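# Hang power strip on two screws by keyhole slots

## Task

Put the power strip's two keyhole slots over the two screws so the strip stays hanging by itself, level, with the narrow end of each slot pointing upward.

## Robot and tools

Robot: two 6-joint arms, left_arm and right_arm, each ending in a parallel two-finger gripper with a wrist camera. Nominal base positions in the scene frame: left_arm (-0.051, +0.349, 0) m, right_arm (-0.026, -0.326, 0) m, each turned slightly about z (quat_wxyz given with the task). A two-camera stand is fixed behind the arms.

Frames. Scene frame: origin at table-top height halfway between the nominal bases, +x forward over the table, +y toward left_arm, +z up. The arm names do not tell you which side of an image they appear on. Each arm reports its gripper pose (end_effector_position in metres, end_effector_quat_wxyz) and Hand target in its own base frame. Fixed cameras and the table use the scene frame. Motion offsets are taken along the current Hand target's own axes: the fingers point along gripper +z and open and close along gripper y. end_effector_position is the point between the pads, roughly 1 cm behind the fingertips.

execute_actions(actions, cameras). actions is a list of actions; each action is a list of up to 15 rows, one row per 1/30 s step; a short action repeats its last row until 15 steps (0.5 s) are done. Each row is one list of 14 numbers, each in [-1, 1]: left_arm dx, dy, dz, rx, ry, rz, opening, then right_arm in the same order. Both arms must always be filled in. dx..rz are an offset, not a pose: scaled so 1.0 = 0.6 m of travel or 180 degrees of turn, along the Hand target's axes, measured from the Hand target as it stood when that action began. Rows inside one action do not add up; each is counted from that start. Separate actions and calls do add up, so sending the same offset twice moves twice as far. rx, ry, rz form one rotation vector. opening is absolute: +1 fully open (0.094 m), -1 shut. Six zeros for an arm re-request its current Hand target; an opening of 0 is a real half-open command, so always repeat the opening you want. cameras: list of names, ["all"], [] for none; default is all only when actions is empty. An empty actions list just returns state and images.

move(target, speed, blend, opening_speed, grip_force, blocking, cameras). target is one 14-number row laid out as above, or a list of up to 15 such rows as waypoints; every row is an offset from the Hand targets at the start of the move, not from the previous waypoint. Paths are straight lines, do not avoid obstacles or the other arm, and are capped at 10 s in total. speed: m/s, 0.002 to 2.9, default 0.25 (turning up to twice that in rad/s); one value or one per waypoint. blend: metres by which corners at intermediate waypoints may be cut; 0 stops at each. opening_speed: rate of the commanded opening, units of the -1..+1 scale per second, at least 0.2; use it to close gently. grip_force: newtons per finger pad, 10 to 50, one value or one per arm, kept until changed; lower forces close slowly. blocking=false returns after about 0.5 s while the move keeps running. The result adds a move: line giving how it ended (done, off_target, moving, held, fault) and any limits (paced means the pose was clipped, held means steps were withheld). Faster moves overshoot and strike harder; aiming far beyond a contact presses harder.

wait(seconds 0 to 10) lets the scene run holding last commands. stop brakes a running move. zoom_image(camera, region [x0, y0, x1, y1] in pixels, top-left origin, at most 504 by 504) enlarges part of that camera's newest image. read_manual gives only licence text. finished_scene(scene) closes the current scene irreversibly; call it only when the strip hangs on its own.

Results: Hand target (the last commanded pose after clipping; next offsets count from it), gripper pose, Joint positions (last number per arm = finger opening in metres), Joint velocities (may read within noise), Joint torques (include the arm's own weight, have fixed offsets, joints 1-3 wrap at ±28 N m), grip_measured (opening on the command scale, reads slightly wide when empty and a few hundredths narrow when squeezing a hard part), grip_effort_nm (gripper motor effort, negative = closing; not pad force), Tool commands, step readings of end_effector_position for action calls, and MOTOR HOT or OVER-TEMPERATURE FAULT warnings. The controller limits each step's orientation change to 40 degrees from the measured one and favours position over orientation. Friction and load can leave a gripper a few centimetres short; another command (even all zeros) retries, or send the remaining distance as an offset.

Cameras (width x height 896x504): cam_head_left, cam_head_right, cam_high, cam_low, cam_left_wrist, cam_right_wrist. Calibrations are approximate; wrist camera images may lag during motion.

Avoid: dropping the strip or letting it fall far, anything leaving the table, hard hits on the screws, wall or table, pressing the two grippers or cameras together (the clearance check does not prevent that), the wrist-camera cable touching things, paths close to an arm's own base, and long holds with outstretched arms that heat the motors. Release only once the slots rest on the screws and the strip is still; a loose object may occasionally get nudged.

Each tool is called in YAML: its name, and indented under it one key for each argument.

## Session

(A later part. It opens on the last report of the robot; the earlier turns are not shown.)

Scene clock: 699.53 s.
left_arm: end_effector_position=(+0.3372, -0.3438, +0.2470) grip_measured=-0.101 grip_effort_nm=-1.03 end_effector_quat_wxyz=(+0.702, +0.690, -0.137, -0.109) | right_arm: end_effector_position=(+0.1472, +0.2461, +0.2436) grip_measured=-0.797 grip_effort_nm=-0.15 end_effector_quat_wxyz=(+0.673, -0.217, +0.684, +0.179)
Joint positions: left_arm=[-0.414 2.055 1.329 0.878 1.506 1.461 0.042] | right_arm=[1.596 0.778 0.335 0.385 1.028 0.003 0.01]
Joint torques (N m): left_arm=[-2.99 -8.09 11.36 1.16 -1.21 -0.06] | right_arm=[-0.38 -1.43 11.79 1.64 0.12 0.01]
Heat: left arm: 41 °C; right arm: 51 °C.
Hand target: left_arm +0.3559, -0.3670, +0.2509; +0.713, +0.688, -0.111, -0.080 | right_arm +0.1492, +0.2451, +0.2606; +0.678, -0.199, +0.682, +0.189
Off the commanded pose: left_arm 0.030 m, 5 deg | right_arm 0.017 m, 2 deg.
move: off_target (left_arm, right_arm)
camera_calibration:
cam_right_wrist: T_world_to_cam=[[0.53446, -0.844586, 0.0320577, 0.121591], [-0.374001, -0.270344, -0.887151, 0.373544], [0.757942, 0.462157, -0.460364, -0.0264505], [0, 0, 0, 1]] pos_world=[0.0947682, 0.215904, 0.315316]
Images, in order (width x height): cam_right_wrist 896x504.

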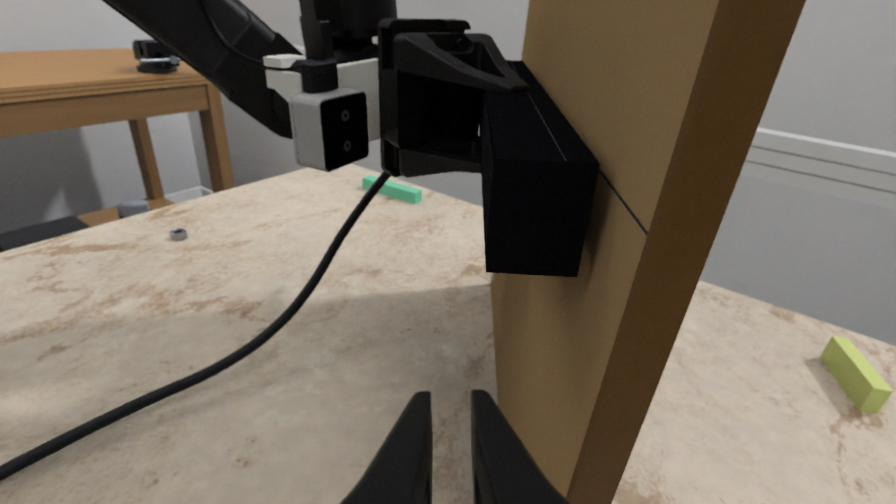

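move:
  target: [0.004,-0.012,0.004,0,0,-0.01,-0.35,0,0,0,0,0,0,-0.8]
  speed: 0.03

move:
  target: [0.0,-0.012,0.0,0,0,-0.012,-0.35,0,0,0,0,0,0,-0.8]
  speed: 0.03
  cameras: ["cam_right_wrist"]

zoom_image:
  camera: "cam_right_wrist"
  region: [420, 20, 640, 240]

Scene clock: 703.00 s.
left_arm: end_effector_position=(+0.3375, -0.3441, +0.2434) grip_measured=-0.101 grip_effort_nm=-1.03 end_effector_quat_wxyz=(+0.701, +0.690, -0.140, -0.113) | right_arm: end_effector_position=(+0.1472, +0.2461, +0.2436) grip_measured=-0.797 grip_effort_nm=-0.15 end_effector_quat_wxyz=(+0.673, -0.217, +0.684, +0.179)
Joint positions: left_arm=[-0.414 2.071 1.333 0.907 1.515 1.442 0.042] | right_arm=[1.596 0.778 0.335 0.385 1.028 0.003 0.01]
Joint torques (N m): left_arm=[-3.36 -7.77 11.14 0.97 -1.35 -0.11] | right_arm=[-0.42 -1.47 11.6 1.61 0.13 0.03]
Heat: left arm: 41 °C; right arm: 51 °C.
Hand target: left_arm +0.3579, -0.3703, +0.2440; +0.711, +0.690, -0.100, -0.091 | right_arm +0.1492, +0.2451, +0.2606; +0.678, -0.199, +0.682, +0.189
Off the commanded pose: left_arm 0.033 m, 5 deg | right_arm 0.017 m, 2 deg.
move: off_target (left_arm, right_arm)

Scene clock: 704.27 s.
left_arm: end_effector_position=(+0.3375, -0.3441, +0.2427) grip_measured=-0.101 grip_effort_nm=-1.03 end_effector_quat_wxyz=(+0.702, +0.689, -0.143, -0.112) | right_arm: end_effector_position=(+0.1472, +0.2461, +0.2436) grip_measured=-0.797 grip_effort_nm=-0.15 end_effector_quat_wxyz=(+0.673, -0.217, +0.684, +0.179)
Joint positions: left_arm=[-0.414 2.081 1.333 0.955 1.518 1.409 0.042] | right_arm=[1.596 0.778 0.335 0.385 1.028 0.003 0.01]
Joint torques (N m): left_arm=[-3.37 -7.36 10.11 0.77 -1.4 -0.19] | right_arm=[-0.5 -1.4 11.74 1.62 0.12 0.02]
Heat: left arm: 41 °C; right arm: 51 °C.
Hand target: left_arm +0.3580, -0.3705, +0.2368; +0.710, +0.691, -0.087, -0.104 | right_arm +0.1492, +0.2451, +0.2606; +0.678, -0.199, +0.682, +0.189
Off the commanded pose: left_arm 0.034 m, 6 deg | right_arm 0.017 m, 2 deg.
move: off_target (left_arm, right_arm)
camera_calibration:
cam_right_wrist: T_world_to_cam=[[0.53446, -0.844586, 0.0320577, 0.121591], [-0.374001, -0.270344, -0.887151, 0.373544], [0.757942, 0.462157, -0.460364, -0.0264505], [0, 0, 0, 1]] pos_world=[0.0947682, 0.215904, 0.315316]
Images, in order (width x height): cam_right_wrist 896x504.

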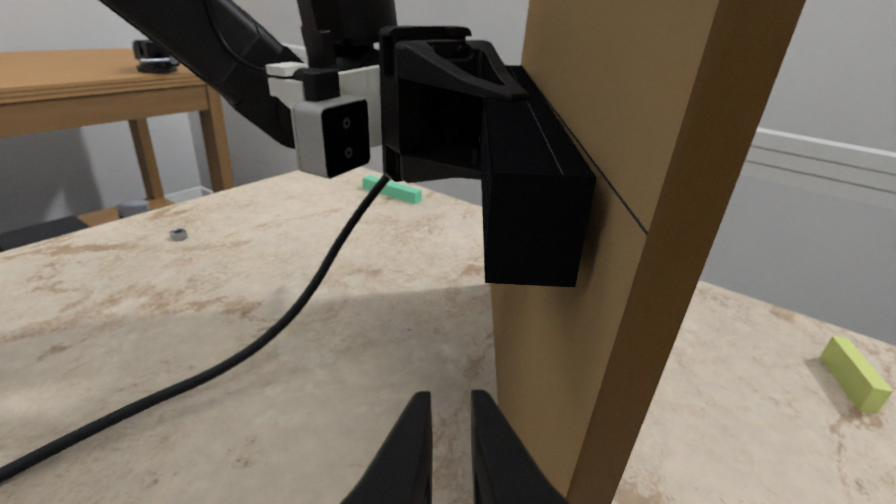

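Scaled by 2.291 from the camera's 896x504 image, which has a finer 1280x720 frame.

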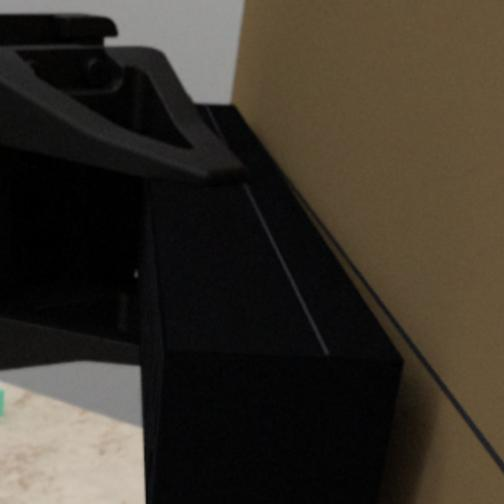

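move:
  target: [-0.06,0,-0.06,0,0,0.0,-0.35,0,0,0,0,0,0,-0.8]
  speed: 0.05
  cameras: ["cam_right_wrist"]

zoom_image:
  camera: "cam_right_wrist"
  region: [420, 20, 640, 240]

Scene clock: 710.33 s.
left_arm: end_effector_position=(+0.3361, -0.3303, +0.2209) grip_measured=-0.101 grip_effort_nm=-1.03 end_effector_quat_wxyz=(+0.702, +0.698, -0.067, -0.126) | right_arm: end_effector_position=(+0.1472, +0.2461, +0.2436) grip_measured=-0.797 grip_effort_nm=-0.15 end_effector_quat_wxyz=(+0.673, -0.217, +0.684, +0.179)
Joint positions: left_arm=[-0.389 2.045 1.185 1.014 1.454 1.336 0.042] | right_arm=[1.596 0.778 0.335 0.385 1.028 0.003 0.01]
Joint torques (N m): left_arm=[0.47 -13.39 6.13 1.56 -0.08 0] | right_arm=[-0.43 -1.33 11.63 1.62 0.12 0.01]
Heat: left arm: 42 °C; right arm: 51 °C.
Hand target: left_arm +0.3329, -0.3262, +0.2365; +0.710, +0.691, -0.087, -0.104 | right_arm +0.1492, +0.2451, +0.2606; +0.678, -0.199, +0.682, +0.189
Off the commanded pose: left_arm 0.016 m, 4 deg | right_arm 0.017 m, 2 deg.
move: off_target (left_arm, right_arm)
camera_calibration:
cam_right_wrist: T_world_to_cam=[[0.53446, -0.844586, 0.0320577, 0.121591], [-0.374001, -0.270344, -0.887151, 0.373544], [0.757942, 0.462157, -0.460364, -0.0264505], [0, 0, 0, 1]] pos_world=[0.0947682, 0.215904, 0.315316]
Images, in order (width x height): cam_right_wrist 896x504.

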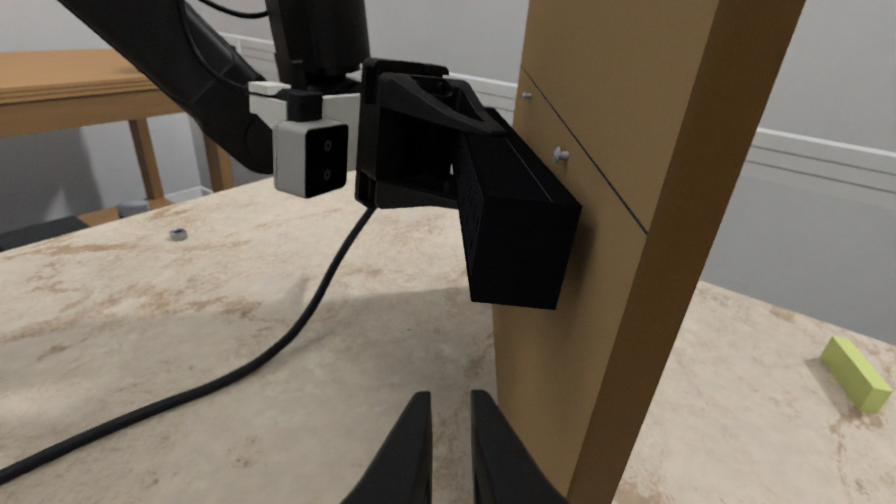

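Scaled by 2.291 from the camera's 896x504 image, which has a finer 1280x720 frame.

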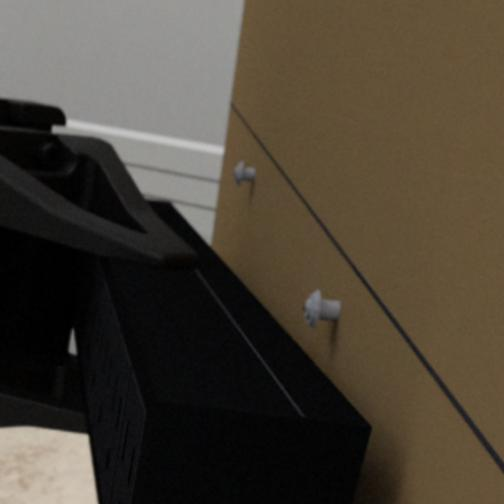

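move:
  target:
    - [-0.05,0,-0.05,0,0,0,-0.35,0,0,0,0,0,0,-0.8]
    - [-0.05,0.07,-0.05,0,-0.024,0.02,-0.35,0,0,0,0,0,0,-0.8]
  speed: 0.08
  cameras: ["cam_right_wrist"]

zoom_image:
  camera: "cam_right_wrist"
  region: [420, 20, 640, 240]

Scene clock: 724.87 s.
left_arm: end_effector_position=(+0.3124, -0.2917, +0.2562) grip_measured=-0.101 grip_effort_nm=-1.03 end_effector_quat_wxyz=(+0.698, +0.699, -0.092, -0.123) | right_arm: end_effector_position=(+0.1472, +0.2461, +0.2436) grip_measured=-0.797 grip_effort_nm=-0.15 end_effector_quat_wxyz=(+0.673, -0.217, +0.684, +0.179)
Joint positions: left_arm=[-0.318 1.913 1.096 1.19 1.557 1.154 0.042] | right_arm=[1.596 0.778 0.335 0.385 1.028 0.003 0.01]
Joint torques (N m): left_arm=[0.73 -11.86 9.39 1.24 -0.21 0.04] | right_arm=[-0.29 -1.39 11.64 1.64 0.13 -0.01]
Heat: left arm: 42 °C; right arm: 51 °C.
Hand target: left_arm +0.3133, -0.2882, +0.2782; +0.709, +0.684, -0.136, -0.108 | right_arm +0.1492, +0.2451, +0.2606; +0.678, -0.199, +0.682, +0.189
Off the commanded pose: left_arm 0.022 m, 6 deg | right_arm 0.017 m, 2 deg.
joint sent to its limit (left arm) — joint 5 (wrist yaw), upper limit. The joint targets are off in orientation, not in position.
move: off_target (left_arm, right_arm)
camera_calibration:
cam_right_wrist: T_world_to_cam=[[0.53446, -0.844586, 0.0320577, 0.121591], [-0.374001, -0.270344, -0.887151, 0.373544], [0.757942, 0.462157, -0.460364, -0.0264505], [0, 0, 0, 1]] pos_world=[0.0947682, 0.215904, 0.315316]
Images, in order (width x height): cam_right_wrist 896x504.

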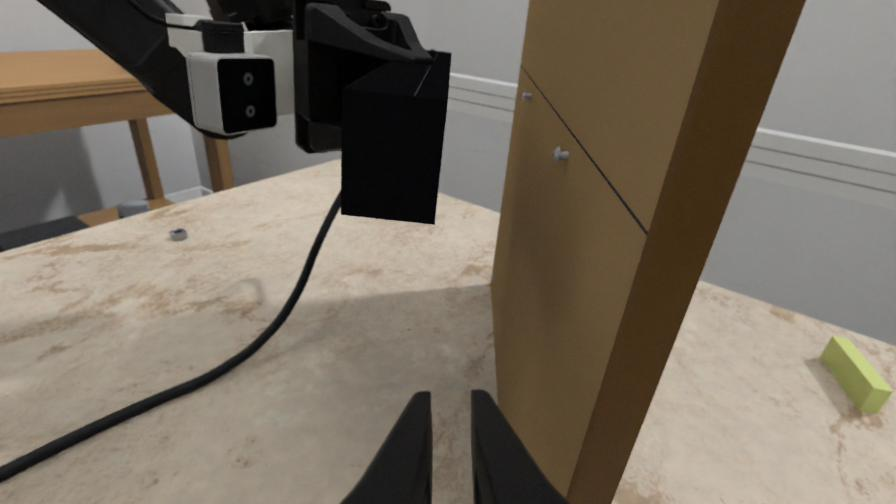

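Scaled by 2.291 from the camera's 896x504 image, which has a finer 1280x720 frame.

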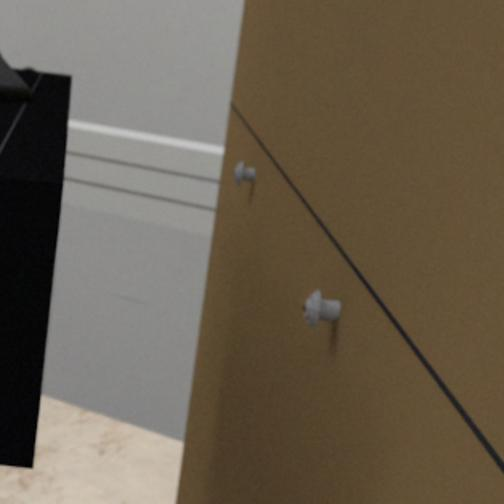

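move:
  target:
    - [0.035,-0.005,0.035,0,-0.012,0.012,-0.35,0,0,0,0,0,0,-0.8]
    - [0.068,-0.006,0.073,0,-0.012,0.012,-0.35,0,0,0,0,0,0,-0.8]
  speed: 0.06
  cameras: ["cam_right_wrist"]

zoom_image:
  camera: "cam_right_wrist"
  region: [420, 20, 640, 240]

Scene clock: 730.63 s.
left_arm: end_effector_position=(+0.3316, -0.3390, +0.2693) grip_measured=-0.101 grip_effort_nm=-1.03 end_effector_quat_wxyz=(+0.700, +0.688, -0.149, -0.124) | right_arm: end_effector_position=(+0.1472, +0.2461, +0.2436) grip_measured=-0.797 grip_effort_nm=-0.15 end_effector_quat_wxyz=(+0.673, -0.217, +0.684, +0.179)
Joint positions: left_arm=[-0.409 2.074 1.366 1.172 1.549 1.145 0.042] | right_arm=[1.596 0.778 0.335 0.385 1.028 0.003 0.01]
Joint torques (N m): left_arm=[-0.49 -9.76 10.25 1.06 -0.43 0.07] | right_arm=[-0.25 -1.42 11.69 1.63 0.16 0.01]
Heat: left arm: 41 °C; right arm: 51 °C.
Hand target: left_arm +0.3368, -0.3434, +0.2777; +0.708, +0.679, -0.162, -0.108 | right_arm +0.1492, +0.2451, +0.2606; +0.678, -0.199, +0.682, +0.189
Off the commanded pose: left_arm 0.011 m, 3 deg | right_arm 0.017 m, 2 deg.
move: off_target (left_arm, right_arm)
camera_calibration:
cam_right_wrist: T_world_to_cam=[[0.53446, -0.844586, 0.0320577, 0.121591], [-0.374001, -0.270344, -0.887151, 0.373544], [0.757942, 0.462157, -0.460364, -0.0264505], [0, 0, 0, 1]] pos_world=[0.0947682, 0.215904, 0.315316]
Images, in order (width x height): cam_right_wrist 896x504.

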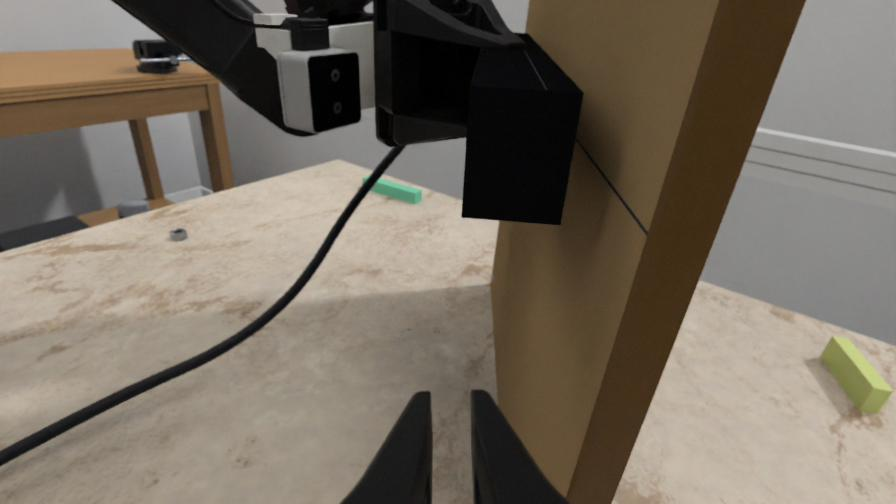

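Scaled by 2.291 from the camera's 896x504 image, which has a finer 1280x720 frame.

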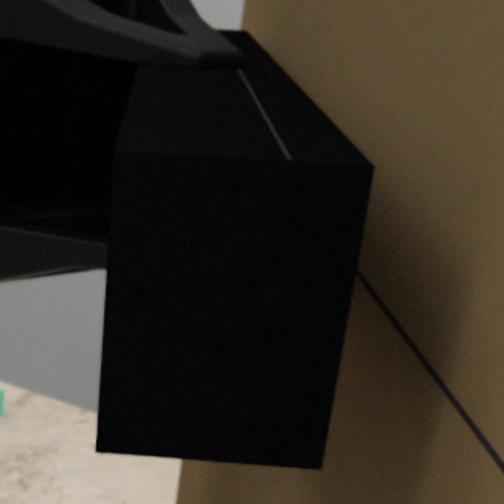

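move:
  target:
    - [-0.015,-0.022,-0.012,0,0.01,-0.004,-0.35,0,0,0,0,0,0,-0.8]
    - [0.015,-0.022,0.01,0,0.014,-0.004,-0.35,0,0,0,0,0,0,-0.8]
  speed: 0.05
  cameras: ["cam_right_wrist"]

zoom_image:
  camera: "cam_right_wrist"
  region: [420, 20, 640, 240]

Scene clock: 735.00 s.
left_arm: end_effector_position=(+0.3347, -0.3436, +0.2556) grip_measured=-0.101 grip_effort_nm=-1.03 end_effector_quat_wxyz=(+0.703, +0.687, -0.135, -0.123) | right_arm: end_effector_position=(+0.1472, +0.2461, +0.2436) grip_measured=-0.797 grip_effort_nm=-0.15 end_effector_quat_wxyz=(+0.673, -0.217, +0.684, +0.179)
Joint positions: left_arm=[-0.416 2.09 1.34 1.146 1.518 1.195 0.042] | right_arm=[1.596 0.778 0.335 0.385 1.028 0.003 0.01]
Joint torques (N m): left_arm=[-1.13 -9.51 11.15 0.94 -0.62 0.19] | right_arm=[-0.32 -1.47 11.64 1.65 0.12 -0.01]
Heat: left arm: 42 °C; right arm: 51 °C.
Hand target: left_arm +0.3438, -0.3530, +0.2655; +0.711, +0.682, -0.142, -0.097 | right_arm +0.1492, +0.2451, +0.2606; +0.678, -0.199, +0.682, +0.189
Off the commanded pose: left_arm 0.016 m, 3 deg | right_arm 0.017 m, 2 deg.
move: off_target (left_arm, right_arm)
camera_calibration:
cam_right_wrist: T_world_to_cam=[[0.53446, -0.844586, 0.0320577, 0.121591], [-0.374001, -0.270344, -0.887151, 0.373544], [0.757942, 0.462157, -0.460364, -0.0264505], [0, 0, 0, 1]] pos_world=[0.0947682, 0.215904, 0.315316]
Images, in order (width x height): cam_right_wrist 896x504.

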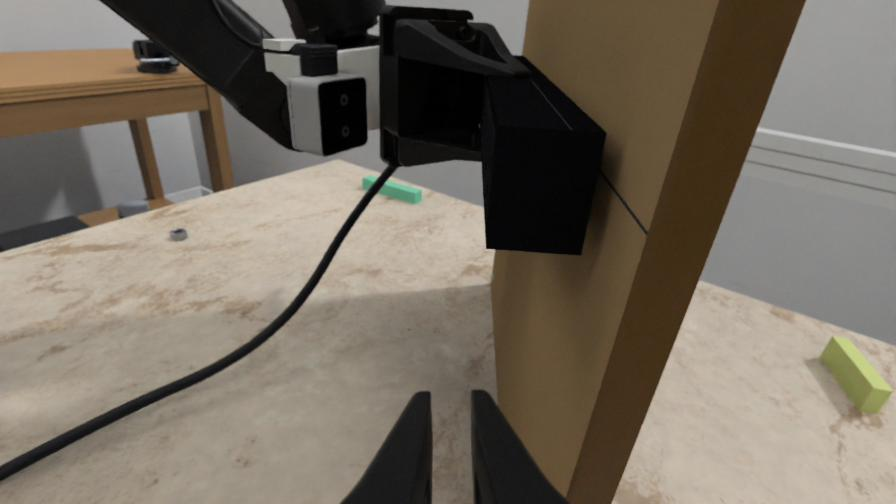

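Scaled by 2.291 from the camera's 896x504 image, which has a finer 1280x720 frame.

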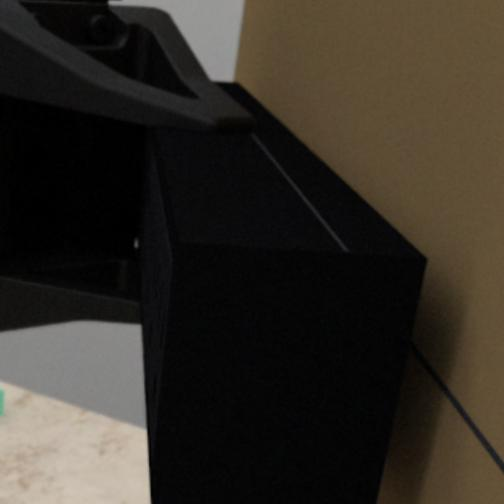

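move:
  target: [0.013,0.004,0.011,0,0.0,0,-0.35,0,0,0,0,0,0,-0.8]
  speed: 0.03

move:
  target: [0.015,0.004,-0.015,0,0.0,0,-0.35,0,0,0,0,0,0,-0.8]
  speed: 0.03

move:
  target: [-0.025,0.004,0.025,0,0.0,0,-0.35,0,0,0,0,0,0,-0.8]
  speed: 0.03
  cameras: ["cam_right_wrist"]

zoom_image:
  camera: "cam_right_wrist"
  region: [420, 20, 640, 240]

Scene clock: 739.10 s.
left_arm: end_effector_position=(+0.3342, -0.3421, +0.2548) grip_measured=-0.101 grip_effort_nm=-1.03 end_effector_quat_wxyz=(+0.697, +0.689, -0.144, -0.132) | right_arm: end_effector_position=(+0.1472, +0.2461, +0.2436) grip_measured=-0.797 grip_effort_nm=-0.15 end_effector_quat_wxyz=(+0.673, -0.217, +0.684, +0.179)
Joint positions: left_arm=[-0.413 2.099 1.362 1.131 1.55 1.195 0.042] | right_arm=[1.596 0.778 0.335 0.385 1.028 0.003 0.01]
Joint torques (N m): left_arm=[-2.5 -8.81 12.74 0.88 -1.05 0.2] | right_arm=[-0.44 -1.44 11.58 1.62 0.11 0]
Heat: left arm: 42 °C; right arm: 51 °C.
Hand target: left_arm +0.3488, -0.3617, +0.2686; +0.711, +0.682, -0.142, -0.097 | right_arm +0.1492, +0.2451, +0.2606; +0.678, -0.199, +0.682, +0.189
Off the commanded pose: left_arm 0.028 m, 4 deg | right_arm 0.017 m, 2 deg.
move: off_target (left_arm, right_arm)

Scene clock: 740.23 s.
left_arm: end_effector_position=(+0.3466, -0.3374, +0.2590) grip_measured=-0.101 grip_effort_nm=-1.03 end_effector_quat_wxyz=(+0.697, +0.693, -0.130, -0.135) | right_arm: end_effector_position=(+0.1472, +0.2461, +0.2436) grip_measured=-0.797 grip_effort_nm=-0.15 end_effector_quat_wxyz=(+0.673, -0.217, +0.684, +0.179)
Joint positions: left_arm=[-0.392 2.119 1.406 1.133 1.554 1.146 0.042] | right_arm=[1.596 0.778 0.335 0.385 1.028 0.003 0.01]
Joint torques (N m): left_arm=[-2.47 -8.31 13.42 0.99 -0.91 0.31] | right_arm=[-0.29 -1.37 11.73 1.61 0.1 0.03]
Heat: left arm: 42 °C; right arm: 51 °C.
Hand target: left_arm +0.3602, -0.3561, +0.2712; +0.711, +0.682, -0.142, -0.097 | right_arm +0.1492, +0.2451, +0.2606; +0.678, -0.199, +0.682, +0.189
Off the commanded pose: left_arm 0.026 m, 5 deg | right_arm 0.017 m, 2 deg.
move: off_target (left_arm, right_arm)

Scene clock: 741.23 s.
left_arm: end_effector_position=(+0.3460, -0.3377, +0.2587) grip_measured=-0.101 grip_effort_nm=-1.03 end_effector_quat_wxyz=(+0.698, +0.691, -0.131, -0.131) | right_arm: end_effector_position=(+0.1472, +0.2461, +0.2436) grip_measured=-0.797 grip_effort_nm=-0.15 end_effector_quat_wxyz=(+0.673, -0.217, +0.684, +0.179)
Joint positions: left_arm=[-0.393 2.119 1.399 1.15 1.549 1.142 0.042] | right_arm=[1.596 0.778 0.335 0.385 1.028 0.003 0.01]
Joint torques (N m): left_arm=[-5.76 -11.6 7.98 1.09 -1.15 0.33] | right_arm=[-0.54 -1.39 11.66 1.64 0.1 -0.02]
Heat: left arm: 42 °C; right arm: 51 °C.
Hand target: left_arm +0.3408, -0.3651, +0.2730; +0.711, +0.682, -0.142, -0.097 | right_arm +0.1492, +0.2451, +0.2606; +0.678, -0.199, +0.682, +0.189
Off the commanded pose: left_arm 0.031 m, 4 deg | right_arm 0.017 m, 2 deg.
move: off_target (left_arm, right_arm)
camera_calibration:
cam_right_wrist: T_world_to_cam=[[0.53446, -0.844586, 0.0320577, 0.121591], [-0.374001, -0.270344, -0.887151, 0.373544], [0.757942, 0.462157, -0.460364, -0.0264505], [0, 0, 0, 1]] pos_world=[0.0947682, 0.215904, 0.315316]
Images, in order (width x height): cam_right_wrist 896x504.

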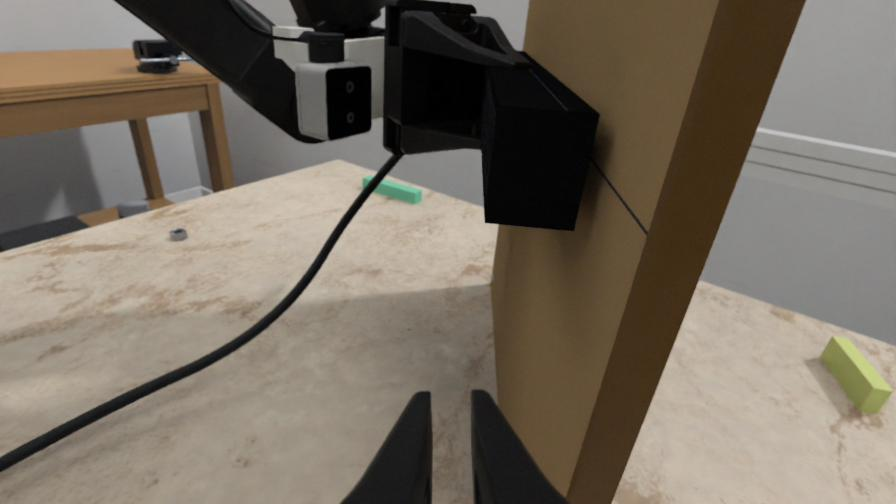

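Scaled by 2.291 from the camera's 896x504 image, which has a finer 1280x720 frame.

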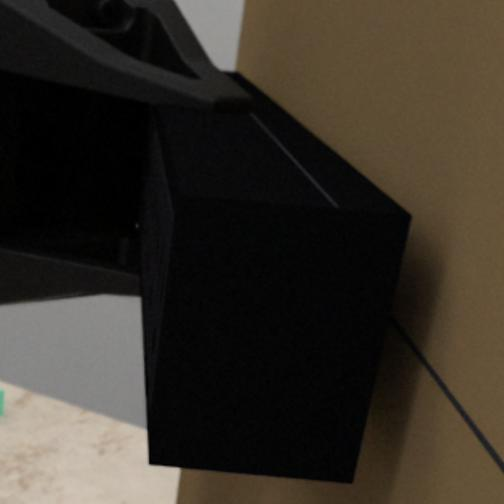

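move:
  target: [-0.004,-0.014,0.0,0,0.0,0,-0.35,0,0,0,0,0,0,-0.8]
  speed: 0.03

move:
  target: [0.0,-0.01,0.0,0,0.0,0,-0.35,0,0,0,0,0,0,-0.8]
  speed: 0.03

move:
  target: [0,-0.008,0,0,0.0,0,-0.35,0,0,0,0,0,0,-0.8]
  speed: 0.03
  cameras: ["cam_right_wrist"]

zoom_image:
  camera: "cam_right_wrist"
  region: [420, 20, 640, 240]

Scene clock: 745.90 s.
left_arm: end_effector_position=(+0.3448, -0.3383, +0.2562) grip_measured=-0.101 grip_effort_nm=-1.03 end_effector_quat_wxyz=(+0.702, +0.688, -0.140, -0.118) | right_arm: end_effector_position=(+0.1472, +0.2461, +0.2436) grip_measured=-0.797 grip_effort_nm=-0.15 end_effector_quat_wxyz=(+0.673, -0.217, +0.684, +0.179)
Joint positions: left_arm=[-0.396 2.119 1.384 1.171 1.539 1.17 0.042] | right_arm=[1.596 0.778 0.335 0.385 1.028 0.003 0.01]
Joint torques (N m): left_arm=[-5.71 -11.03 7.32 0.96 -1.07 0.26] | right_arm=[-0.38 -1.46 11.64 1.63 0.12 -0.01]
Heat: left arm: 42 °C; right arm: 51 °C.
Hand target: left_arm +0.3390, -0.3648, +0.2645; +0.711, +0.682, -0.142, -0.097 | right_arm +0.1492, +0.2451, +0.2606; +0.678, -0.199, +0.682, +0.189
Off the commanded pose: left_arm 0.028 m, 3 deg | right_arm 0.017 m, 2 deg.
move: off_target (left_arm, right_arm)

Scene clock: 746.87 s.
left_arm: end_effector_position=(+0.3434, -0.3390, +0.2545) grip_measured=-0.101 grip_effort_nm=-1.03 end_effector_quat_wxyz=(+0.704, +0.687, -0.146, -0.112) | right_arm: end_effector_position=(+0.1472, +0.2461, +0.2436) grip_measured=-0.797 grip_effort_nm=-0.15 end_effector_quat_wxyz=(+0.673, -0.217, +0.684, +0.179)
Joint positions: left_arm=[-0.398 2.119 1.374 1.18 1.536 1.187 0.042] | right_arm=[1.596 0.778 0.335 0.385 1.028 0.003 0.01]
Joint torques (N m): left_arm=[-5.5 -10.36 7.39 0.86 -1.04 0.27] | right_arm=[-0.42 -1.54 11.54 1.63 0.13 0.02]
Heat: left arm: 42 °C; right arm: 51 °C.
Hand target: left_arm +0.3394, -0.3651, +0.2585; +0.711, +0.682, -0.142, -0.097 | right_arm +0.1492, +0.2451, +0.2606; +0.678, -0.199, +0.682, +0.189
Off the commanded pose: left_arm 0.027 m, 2 deg | right_arm 0.017 m, 2 deg.
move: off_target (left_arm, right_arm)

Scene clock: 747.80 s.
left_arm: end_effector_position=(+0.3430, -0.3394, +0.2535) grip_measured=-0.101 grip_effort_nm=-1.03 end_effector_quat_wxyz=(+0.704, +0.686, -0.149, -0.108) | right_arm: end_effector_position=(+0.1472, +0.2461, +0.2436) grip_measured=-0.797 grip_effort_nm=-0.15 end_effector_quat_wxyz=(+0.673, -0.217, +0.684, +0.179)
Joint positions: left_arm=[-0.399 2.119 1.371 1.18 1.534 1.201 0.042] | right_arm=[1.596 0.778 0.335 0.385 1.028 0.003 0.01]
Joint torques (N m): left_arm=[-5.41 -9.83 7.16 0.85 -1.03 0.28] | right_arm=[-0.36 -1.43 11.69 1.63 0.1 0.05]
Heat: left arm: 42 °C; right arm: 51 °C.
Hand target: left_arm +0.3397, -0.3653, +0.2538; +0.711, +0.682, -0.142, -0.097 | right_arm +0.1492, +0.2451, +0.2606; +0.678, -0.199, +0.682, +0.189
Off the commanded pose: left_arm 0.026 m, 2 deg | right_arm 0.017 m, 2 deg.
move: off_target (left_arm, right_arm)
camera_calibration:
cam_right_wrist: T_world_to_cam=[[0.53446, -0.844586, 0.0320577, 0.121591], [-0.374001, -0.270344, -0.887151, 0.373544], [0.757942, 0.462157, -0.460364, -0.0264505], [0, 0, 0, 1]] pos_world=[0.0947682, 0.215904, 0.315316]
Images, in order (width x height): cam_right_wrist 896x504.

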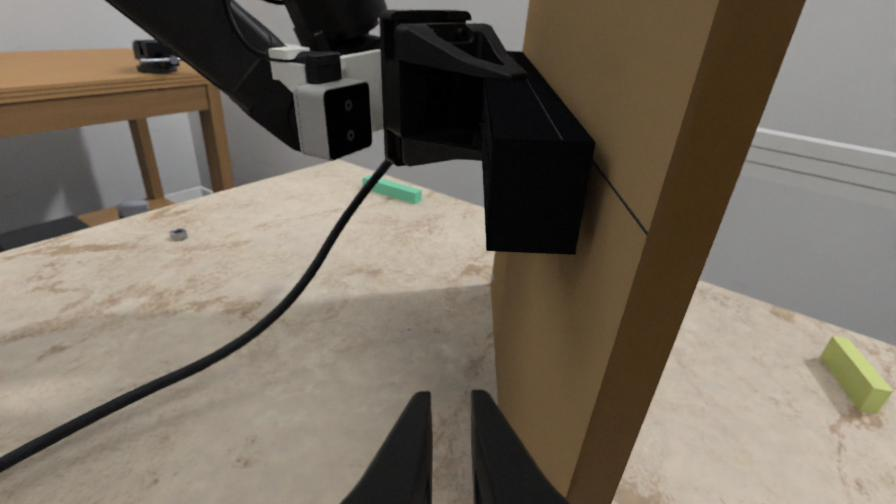

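Scaled by 2.291 from the camera's 896x504 image, which has a finer 1280x720 frame.

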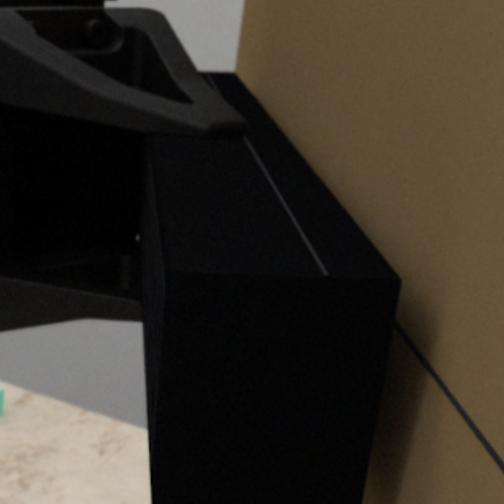

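move:
  target:
    - [-0.02,0.0,-0.02,0,0.0,0,-0.35,0,0,0,0,0,0,-0.8]
    - [-0.012,0.035,-0.028,0,0.0,-0.006,-0.35,0,0,0,0,0,0,-0.8]
    - [0.005,0.035,-0.01,0,0.004,-0.006,-0.35,0,0,0,0,0,0,-0.8]
  speed: 0.05
  cameras: ["cam_right_wrist"]

zoom_image:
  camera: "cam_right_wrist"
  region: [420, 20, 640, 240]

Scene clock: 765.47 s.
left_arm: end_effector_position=(+0.3356, -0.3437, +0.2447) grip_measured=-0.101 grip_effort_nm=-1.03 end_effector_quat_wxyz=(+0.697, +0.693, -0.115, -0.145) | right_arm: end_effector_position=(+0.1472, +0.2461, +0.2436) grip_measured=-0.797 grip_effort_nm=-0.15 end_effector_quat_wxyz=(+0.673, -0.217, +0.684, +0.179)
Joint positions: left_arm=[-0.415 2.092 1.33 1.058 1.523 1.234 0.042] | right_arm=[1.596 0.778 0.335 0.385 1.028 0.003 0.01]
Joint torques (N m): left_arm=[-2.45 -12.57 12.27 0.98 -0.87 0.18] | right_arm=[-0.47 -1.43 11.84 1.66 0.09 0.01]
Heat: left arm: 41 °C; right arm: 51 °C.
Hand target: left_arm +0.3433, -0.3596, +0.2747; +0.711, +0.684, -0.131, -0.100 | right_arm +0.1492, +0.2451, +0.2606; +0.678, -0.199, +0.682, +0.189
Off the commanded pose: left_arm 0.035 m, 6 deg | right_arm 0.017 m, 2 deg.
move: off_target (left_arm, right_arm)
camera_calibration:
cam_right_wrist: T_world_to_cam=[[0.53446, -0.844586, 0.0320577, 0.121591], [-0.374001, -0.270344, -0.887151, 0.373544], [0.757942, 0.462157, -0.460364, -0.0264505], [0, 0, 0, 1]] pos_world=[0.0947682, 0.215904, 0.315316]
Images, in order (width x height): cam_right_wrist 896x504.

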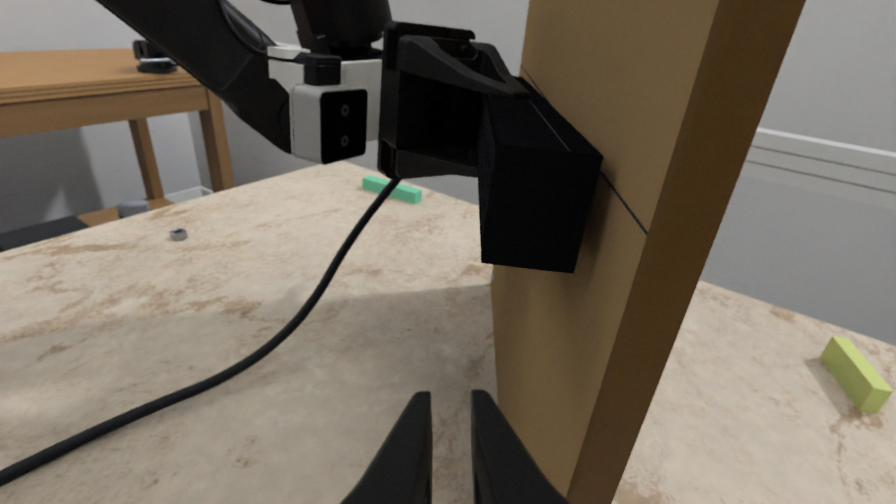

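Scaled by 2.291 from the camera's 896x504 image, which has a finer 1280x720 frame.

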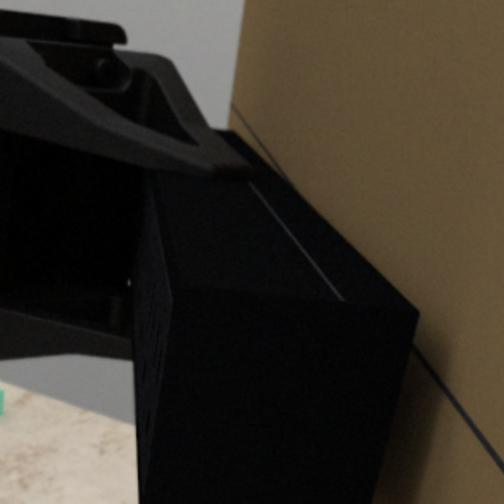

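move:
  target:
    - [-0.03,0.0,-0.035,0,0.0,0,-0.35,0,0,0,0,0,0,-0.8]
    - [-0.02,0.045,-0.045,0,0.0,0.014,-0.35,0,0,0,0,0,0,-0.8]
  speed: 0.05
  cameras: ["cam_right_wrist"]

zoom_image:
  camera: "cam_right_wrist"
  region: [420, 20, 640, 240]

Scene clock: 769.60 s.
left_arm: end_effector_position=(+0.3401, -0.3332, +0.2703) grip_measured=-0.101 grip_effort_nm=-1.03 end_effector_quat_wxyz=(+0.704, +0.691, -0.111, -0.123) | right_arm: end_effector_position=(+0.1472, +0.2461, +0.2436) grip_measured=-0.797 grip_effort_nm=-0.15 end_effector_quat_wxyz=(+0.673, -0.217, +0.684, +0.179)
Joint positions: left_arm=[-0.39 2.039 1.337 1.059 1.511 1.201 0.042] | right_arm=[1.596 0.778 0.335 0.385 1.028 0.003 0.01]
Joint torques (N m): left_arm=[0.72 -14.01 10.24 1.3 -0.23 0.09] | right_arm=[-0.35 -1.46 11.64 1.63 0.09 0.02]
Heat: left arm: 42 °C; right arm: 51 °C.
Hand target: left_arm +0.3397, -0.3290, +0.3002; +0.713, +0.681, -0.146, -0.084 | right_arm +0.1492, +0.2451, +0.2606; +0.678, -0.199, +0.682, +0.189
Off the commanded pose: left_arm 0.030 m, 6 deg | right_arm 0.017 m, 2 deg.
move: off_target (left_arm, right_arm)
camera_calibration:
cam_right_wrist: T_world_to_cam=[[0.53446, -0.844586, 0.0320577, 0.121591], [-0.374001, -0.270344, -0.887151, 0.373544], [0.757942, 0.462157, -0.460364, -0.0264505], [0, 0, 0, 1]] pos_world=[0.0947682, 0.215904, 0.315316]
Images, in order (width x height): cam_right_wrist 896x504.

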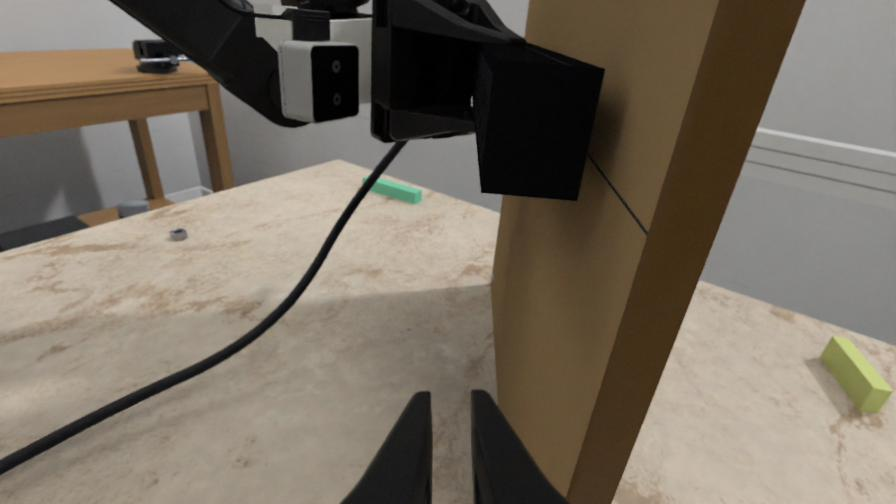

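Scaled by 2.291 from the camera's 896x504 image, which has a finer 1280x720 frame.

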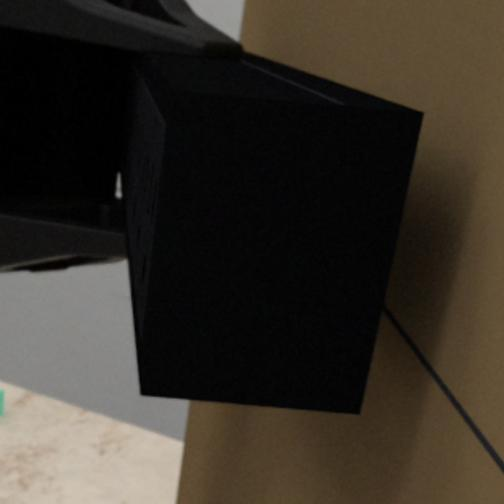

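move:
  target: [0.024,-0.008,0.018,0,-0.003,0.016,-0.35,0,0,0,0,0,0,-0.8]
  speed: 0.04

move:
  target: [0.008,-0.014,0.008,0,0,0,-0.35,0,0,0,0,0,0,-0.8]
  speed: 0.03
  cameras: ["cam_right_wrist"]

zoom_image:
  camera: "cam_right_wrist"
  region: [420, 20, 640, 240]

Scene clock: 775.40 s.
left_arm: end_effector_position=(+0.3467, -0.3403, +0.2862) grip_measured=-0.101 grip_effort_nm=-1.03 end_effector_quat_wxyz=(+0.709, +0.683, -0.146, -0.095) | right_arm: end_effector_position=(+0.1472, +0.2461, +0.2436) grip_measured=-0.797 grip_effort_nm=-0.15 end_effector_quat_wxyz=(+0.673, -0.217, +0.684, +0.179)
Joint positions: left_arm=[-0.399 2.062 1.424 1.046 1.511 1.24 0.042] | right_arm=[1.596 0.778 0.335 0.385 1.028 0.003 0.01]
Joint torques (N m): left_arm=[-0.53 -10.32 10.5 1.16 -0.36 0.2] | right_arm=[-0.46 -1.4 11.74 1.65 0.14 0.01]
Heat: left arm: 42 °C; right arm: 51 °C.
Hand target: left_arm +0.3501, -0.3441, +0.2972; +0.714, +0.677, -0.166, -0.069 | right_arm +0.1492, +0.2451, +0.2606; +0.678, -0.199, +0.682, +0.189
Off the commanded pose: left_arm 0.012 m, 4 deg | right_arm 0.017 m, 2 deg.
move: off_target (left_arm, right_arm)

Scene clock: 776.20 s.
left_arm: end_effector_position=(+0.3459, -0.3427, +0.2828) grip_measured=-0.101 grip_effort_nm=-1.03 end_effector_quat_wxyz=(+0.707, +0.683, -0.157, -0.096) | right_arm: end_effector_position=(+0.1472, +0.2461, +0.2436) grip_measured=-0.797 grip_effort_nm=-0.15 end_effector_quat_wxyz=(+0.673, -0.217, +0.684, +0.179)
Joint positions: left_arm=[-0.404 2.077 1.438 1.045 1.525 1.256 0.042] | right_arm=[1.596 0.778 0.335 0.385 1.028 0.003 0.01]
Joint torques (N m): left_arm=[-0.95 -9.31 10.77 1.04 -0.6 0.24] | right_arm=[-0.5 -1.43 11.78 1.62 0.13 0.04]
Heat: left arm: 42 °C; right arm: 51 °C.
Hand target: left_arm +0.3541, -0.3508, +0.2897; +0.714, +0.677, -0.166, -0.069 | right_arm +0.1492, +0.2451, +0.2606; +0.678, -0.199, +0.682, +0.189
Off the commanded pose: left_arm 0.013 m, 3 deg | right_arm 0.017 m, 2 deg.
move: off_target (left_arm, right_arm)
camera_calibration:
cam_right_wrist: T_world_to_cam=[[0.53446, -0.844586, 0.0320577, 0.121591], [-0.374001, -0.270344, -0.887151, 0.373544], [0.757942, 0.462157, -0.460364, -0.0264505], [0, 0, 0, 1]] pos_world=[0.0947682, 0.215904, 0.315316]
Images, in order (width x height): cam_right_wrist 896x504.

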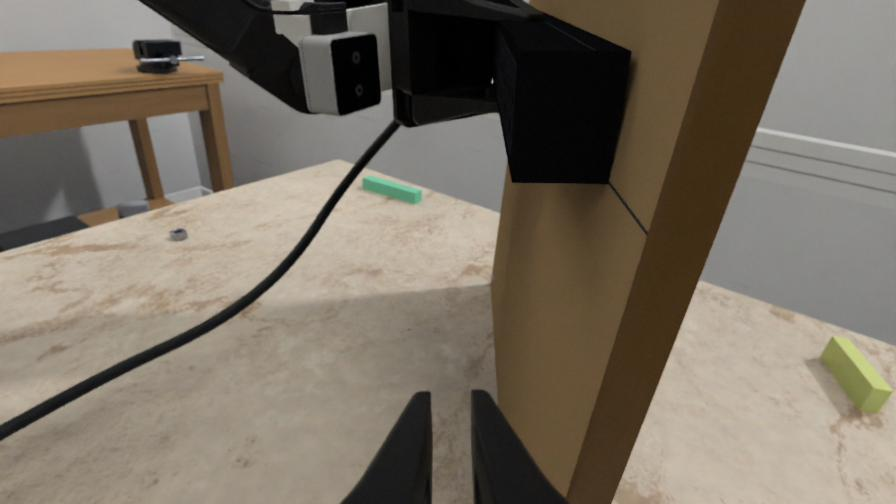

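Scaled by 2.291 from the camera's 896x504 image, which has a finer 1280x720 frame.

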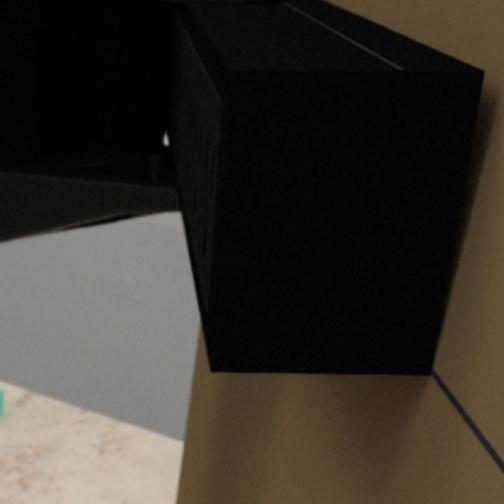

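move:
  target:
    - [-0.02,0,-0.018,0,0,0,-0.35,0,0,0,0,0,0,-0.8]
    - [-0.022,-0.022,-0.02,0,0,0,-0.35,0,0,0,0,0,0,-0.8]
    - [0.006,-0.022,0.006,0,0,0,-0.35,0,0,0,0,0,0,-0.8]
  speed: 0.04
  cameras: ["cam_right_wrist"]

zoom_image:
  camera: "cam_right_wrist"
  region: [420, 20, 640, 240]

Scene clock: 782.37 s.
left_arm: end_effector_position=(+0.3445, -0.3427, +0.2733) grip_measured=-0.101 grip_effort_nm=-1.03 end_effector_quat_wxyz=(+0.704, +0.683, -0.166, -0.099) | right_arm: end_effector_position=(+0.1472, +0.2461, +0.2436) grip_measured=-0.797 grip_effort_nm=-0.15 end_effector_quat_wxyz=(+0.673, -0.217, +0.684, +0.179)
Joint positions: left_arm=[-0.405 2.095 1.431 1.069 1.542 1.263 0.042] | right_arm=[1.596 0.778 0.335 0.385 1.028 0.003 0.01]
Joint torques (N m): left_arm=[-1.57 -8.05 11.58 1.03 -0.83 0.27] | right_arm=[-0.35 -1.36 11.67 1.62 0.12 0]
Heat: left arm: 43 °C; right arm: 51 °C.
Hand target: left_arm +0.3579, -0.3563, +0.2773; +0.714, +0.677, -0.167, -0.069 | right_arm +0.1492, +0.2451, +0.2606; +0.678, -0.199, +0.682, +0.189
Off the commanded pose: left_arm 0.020 m, 4 deg | right_arm 0.017 m, 2 deg.
move: off_target (left_arm, right_arm)
camera_calibration:
cam_right_wrist: T_world_to_cam=[[0.53446, -0.844586, 0.0320577, 0.121591], [-0.374001, -0.270344, -0.887151, 0.373544], [0.757942, 0.462157, -0.460364, -0.0264505], [0, 0, 0, 1]] pos_world=[0.0947682, 0.215904, 0.315316]
Images, in order (width x height): cam_right_wrist 896x504.

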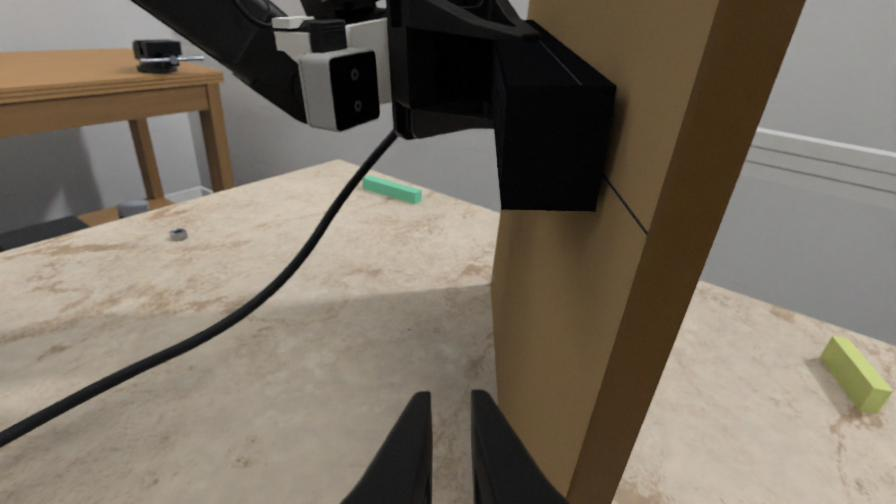

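Scaled by 2.291 from the camera's 896x504 image, which has a finer 1280x720 frame.

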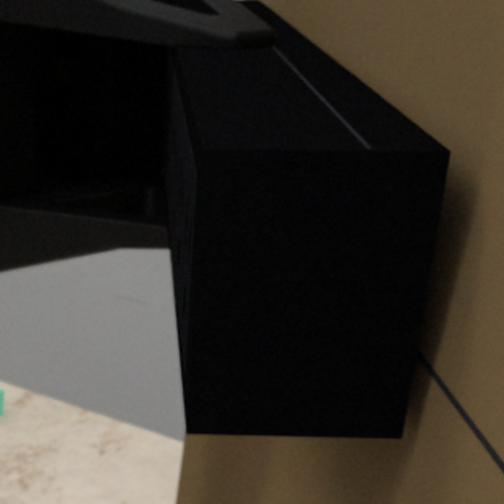

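move:
  target:
    - [-0.025,0,-0.022,0,0,0,-0.35,0,0,0,0,0,0,-0.8]
    - [-0.025,-0.012,-0.022,0,0,-0.022,-0.35,0,0,0,0,0,0,-0.8]
    - [0.006,-0.012,0.006,0,0,-0.022,-0.35,0,0,0,0,0,0,-0.8]
  speed: 0.04
  cameras: ["cam_right_wrist"]

zoom_image:
  camera: "cam_right_wrist"
  region: [420, 20, 640, 240]

Scene clock: 790.93 s.
left_arm: end_effector_position=(+0.3454, -0.3431, +0.2721) grip_measured=-0.101 grip_effort_nm=-1.03 end_effector_quat_wxyz=(+0.702, +0.686, -0.151, -0.117) | right_arm: end_effector_position=(+0.1472, +0.2461, +0.2436) grip_measured=-0.797 grip_effort_nm=-0.15 end_effector_quat_wxyz=(+0.673, -0.217, +0.684, +0.179)
Joint positions: left_arm=[-0.405 2.116 1.44 1.147 1.544 1.151 0.042] | right_arm=[1.596 0.778 0.335 0.385 1.028 0.003 0.01]
Joint torques (N m): left_arm=[-2.21 -6.97 11.95 0.72 -0.95 0.36] | right_arm=[-0.31 -1.47 11.77 1.62 0.1 0.04]
Heat: left arm: 43 °C; right arm: 51 °C.
Hand target: left_arm +0.3610, -0.3614, +0.2708; +0.711, +0.682, -0.143, -0.094 | right_arm +0.1492, +0.2451, +0.2606; +0.678, -0.199, +0.682, +0.189
Off the commanded pose: left_arm 0.024 m, 3 deg | right_arm 0.017 m, 2 deg.
move: off_target (left_arm, right_arm)
camera_calibration:
cam_right_wrist: T_world_to_cam=[[0.53446, -0.844586, 0.0320577, 0.121591], [-0.374001, -0.270344, -0.887151, 0.373544], [0.757942, 0.462157, -0.460364, -0.0264505], [0, 0, 0, 1]] pos_world=[0.0947682, 0.215904, 0.315316]
Images, in order (width x height): cam_right_wrist 896x504.

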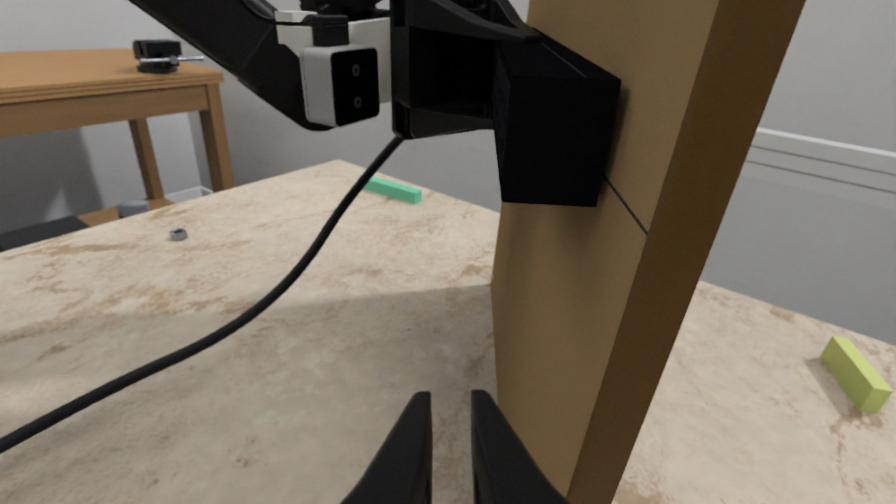

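Scaled by 2.291 from the camera's 896x504 image, which has a finer 1280x720 frame.

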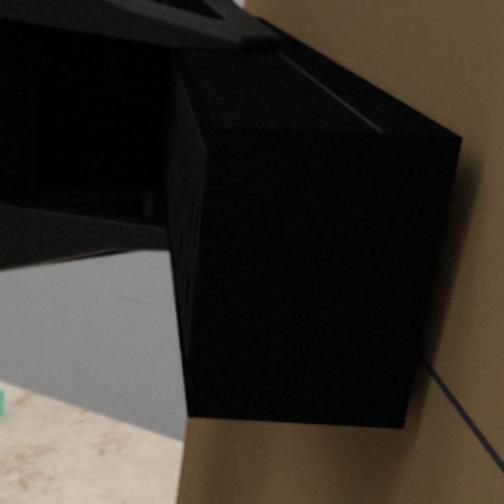

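move:
  target:
    - [-0.035,0,-0.03,0,0,0,-0.35,0,0,0,0,0,0,-0.8]
    - [-0.035,-0.0,-0.03,0,0,0,-0.35,0,0,0,0,0,0,-0.8]
    - [0.002,0.0,0.002,0,0,0,-0.35,0,0,0,0,0,0,-0.8]
  speed: 0.04
  cameras: ["cam_right_wrist"]

zoom_image:
  camera: "cam_right_wrist"
  region: [420, 20, 640, 240]

Scene clock: 796.53 s.
left_arm: end_effector_position=(+0.3454, -0.3430, +0.2722) grip_measured=-0.101 grip_effort_nm=-1.02 end_effector_quat_wxyz=(+0.702, +0.686, -0.151, -0.119) | right_arm: end_effector_position=(+0.1472, +0.2461, +0.2436) grip_measured=-0.797 grip_effort_nm=-0.15 end_effector_quat_wxyz=(+0.673, -0.217, +0.684, +0.179)
Joint positions: left_arm=[-0.405 2.138 1.45 1.254 1.546 1.054 0.042] | right_arm=[1.596 0.778 0.335 0.385 1.028 0.003 0.01]
Joint torques (N m): left_arm=[-2.4 -6.72 12.34 0.49 -1.01 0.51] | right_arm=[-0.36 -1.59 11.78 1.65 0.13 -0.01]
Heat: left arm: 43 °C; right arm: 51 °C.
Hand target: left_arm +0.3618, -0.3630, +0.2710; +0.711, +0.682, -0.143, -0.094 | right_arm +0.1492, +0.2451, +0.2606; +0.678, -0.199, +0.682, +0.189
Off the commanded pose: left_arm 0.026 m, 3 deg | right_arm 0.017 m, 2 deg.
move: off_target (left_arm, right_arm)
camera_calibration:
cam_right_wrist: T_world_to_cam=[[0.53446, -0.844586, 0.0320577, 0.121591], [-0.374001, -0.270344, -0.887151, 0.373544], [0.757942, 0.462157, -0.460364, -0.0264505], [0, 0, 0, 1]] pos_world=[0.0947682, 0.215904, 0.315316]
Images, in order (width x height): cam_right_wrist 896x504.

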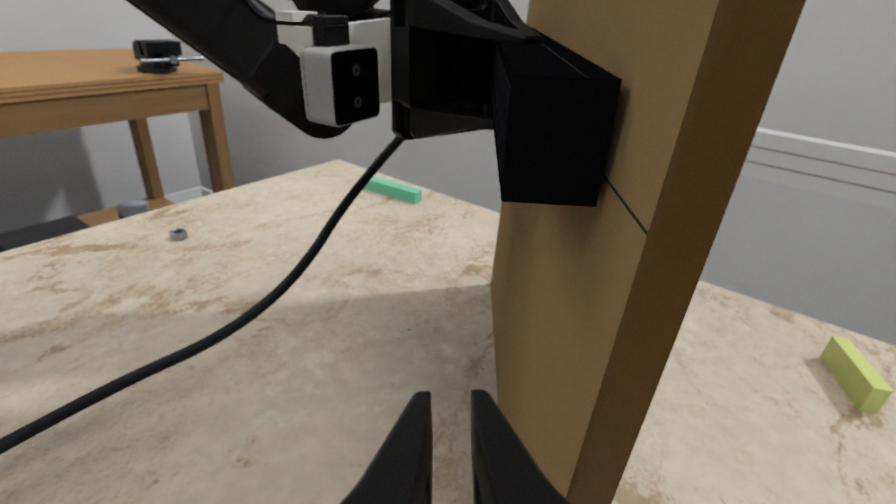

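Scaled by 2.291 from the camera's 896x504 image, which has a finer 1280x720 frame.

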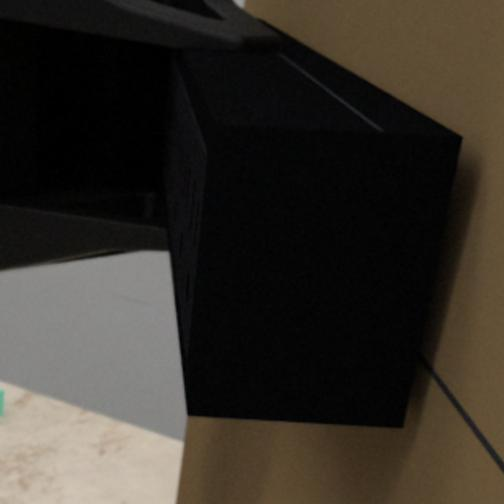

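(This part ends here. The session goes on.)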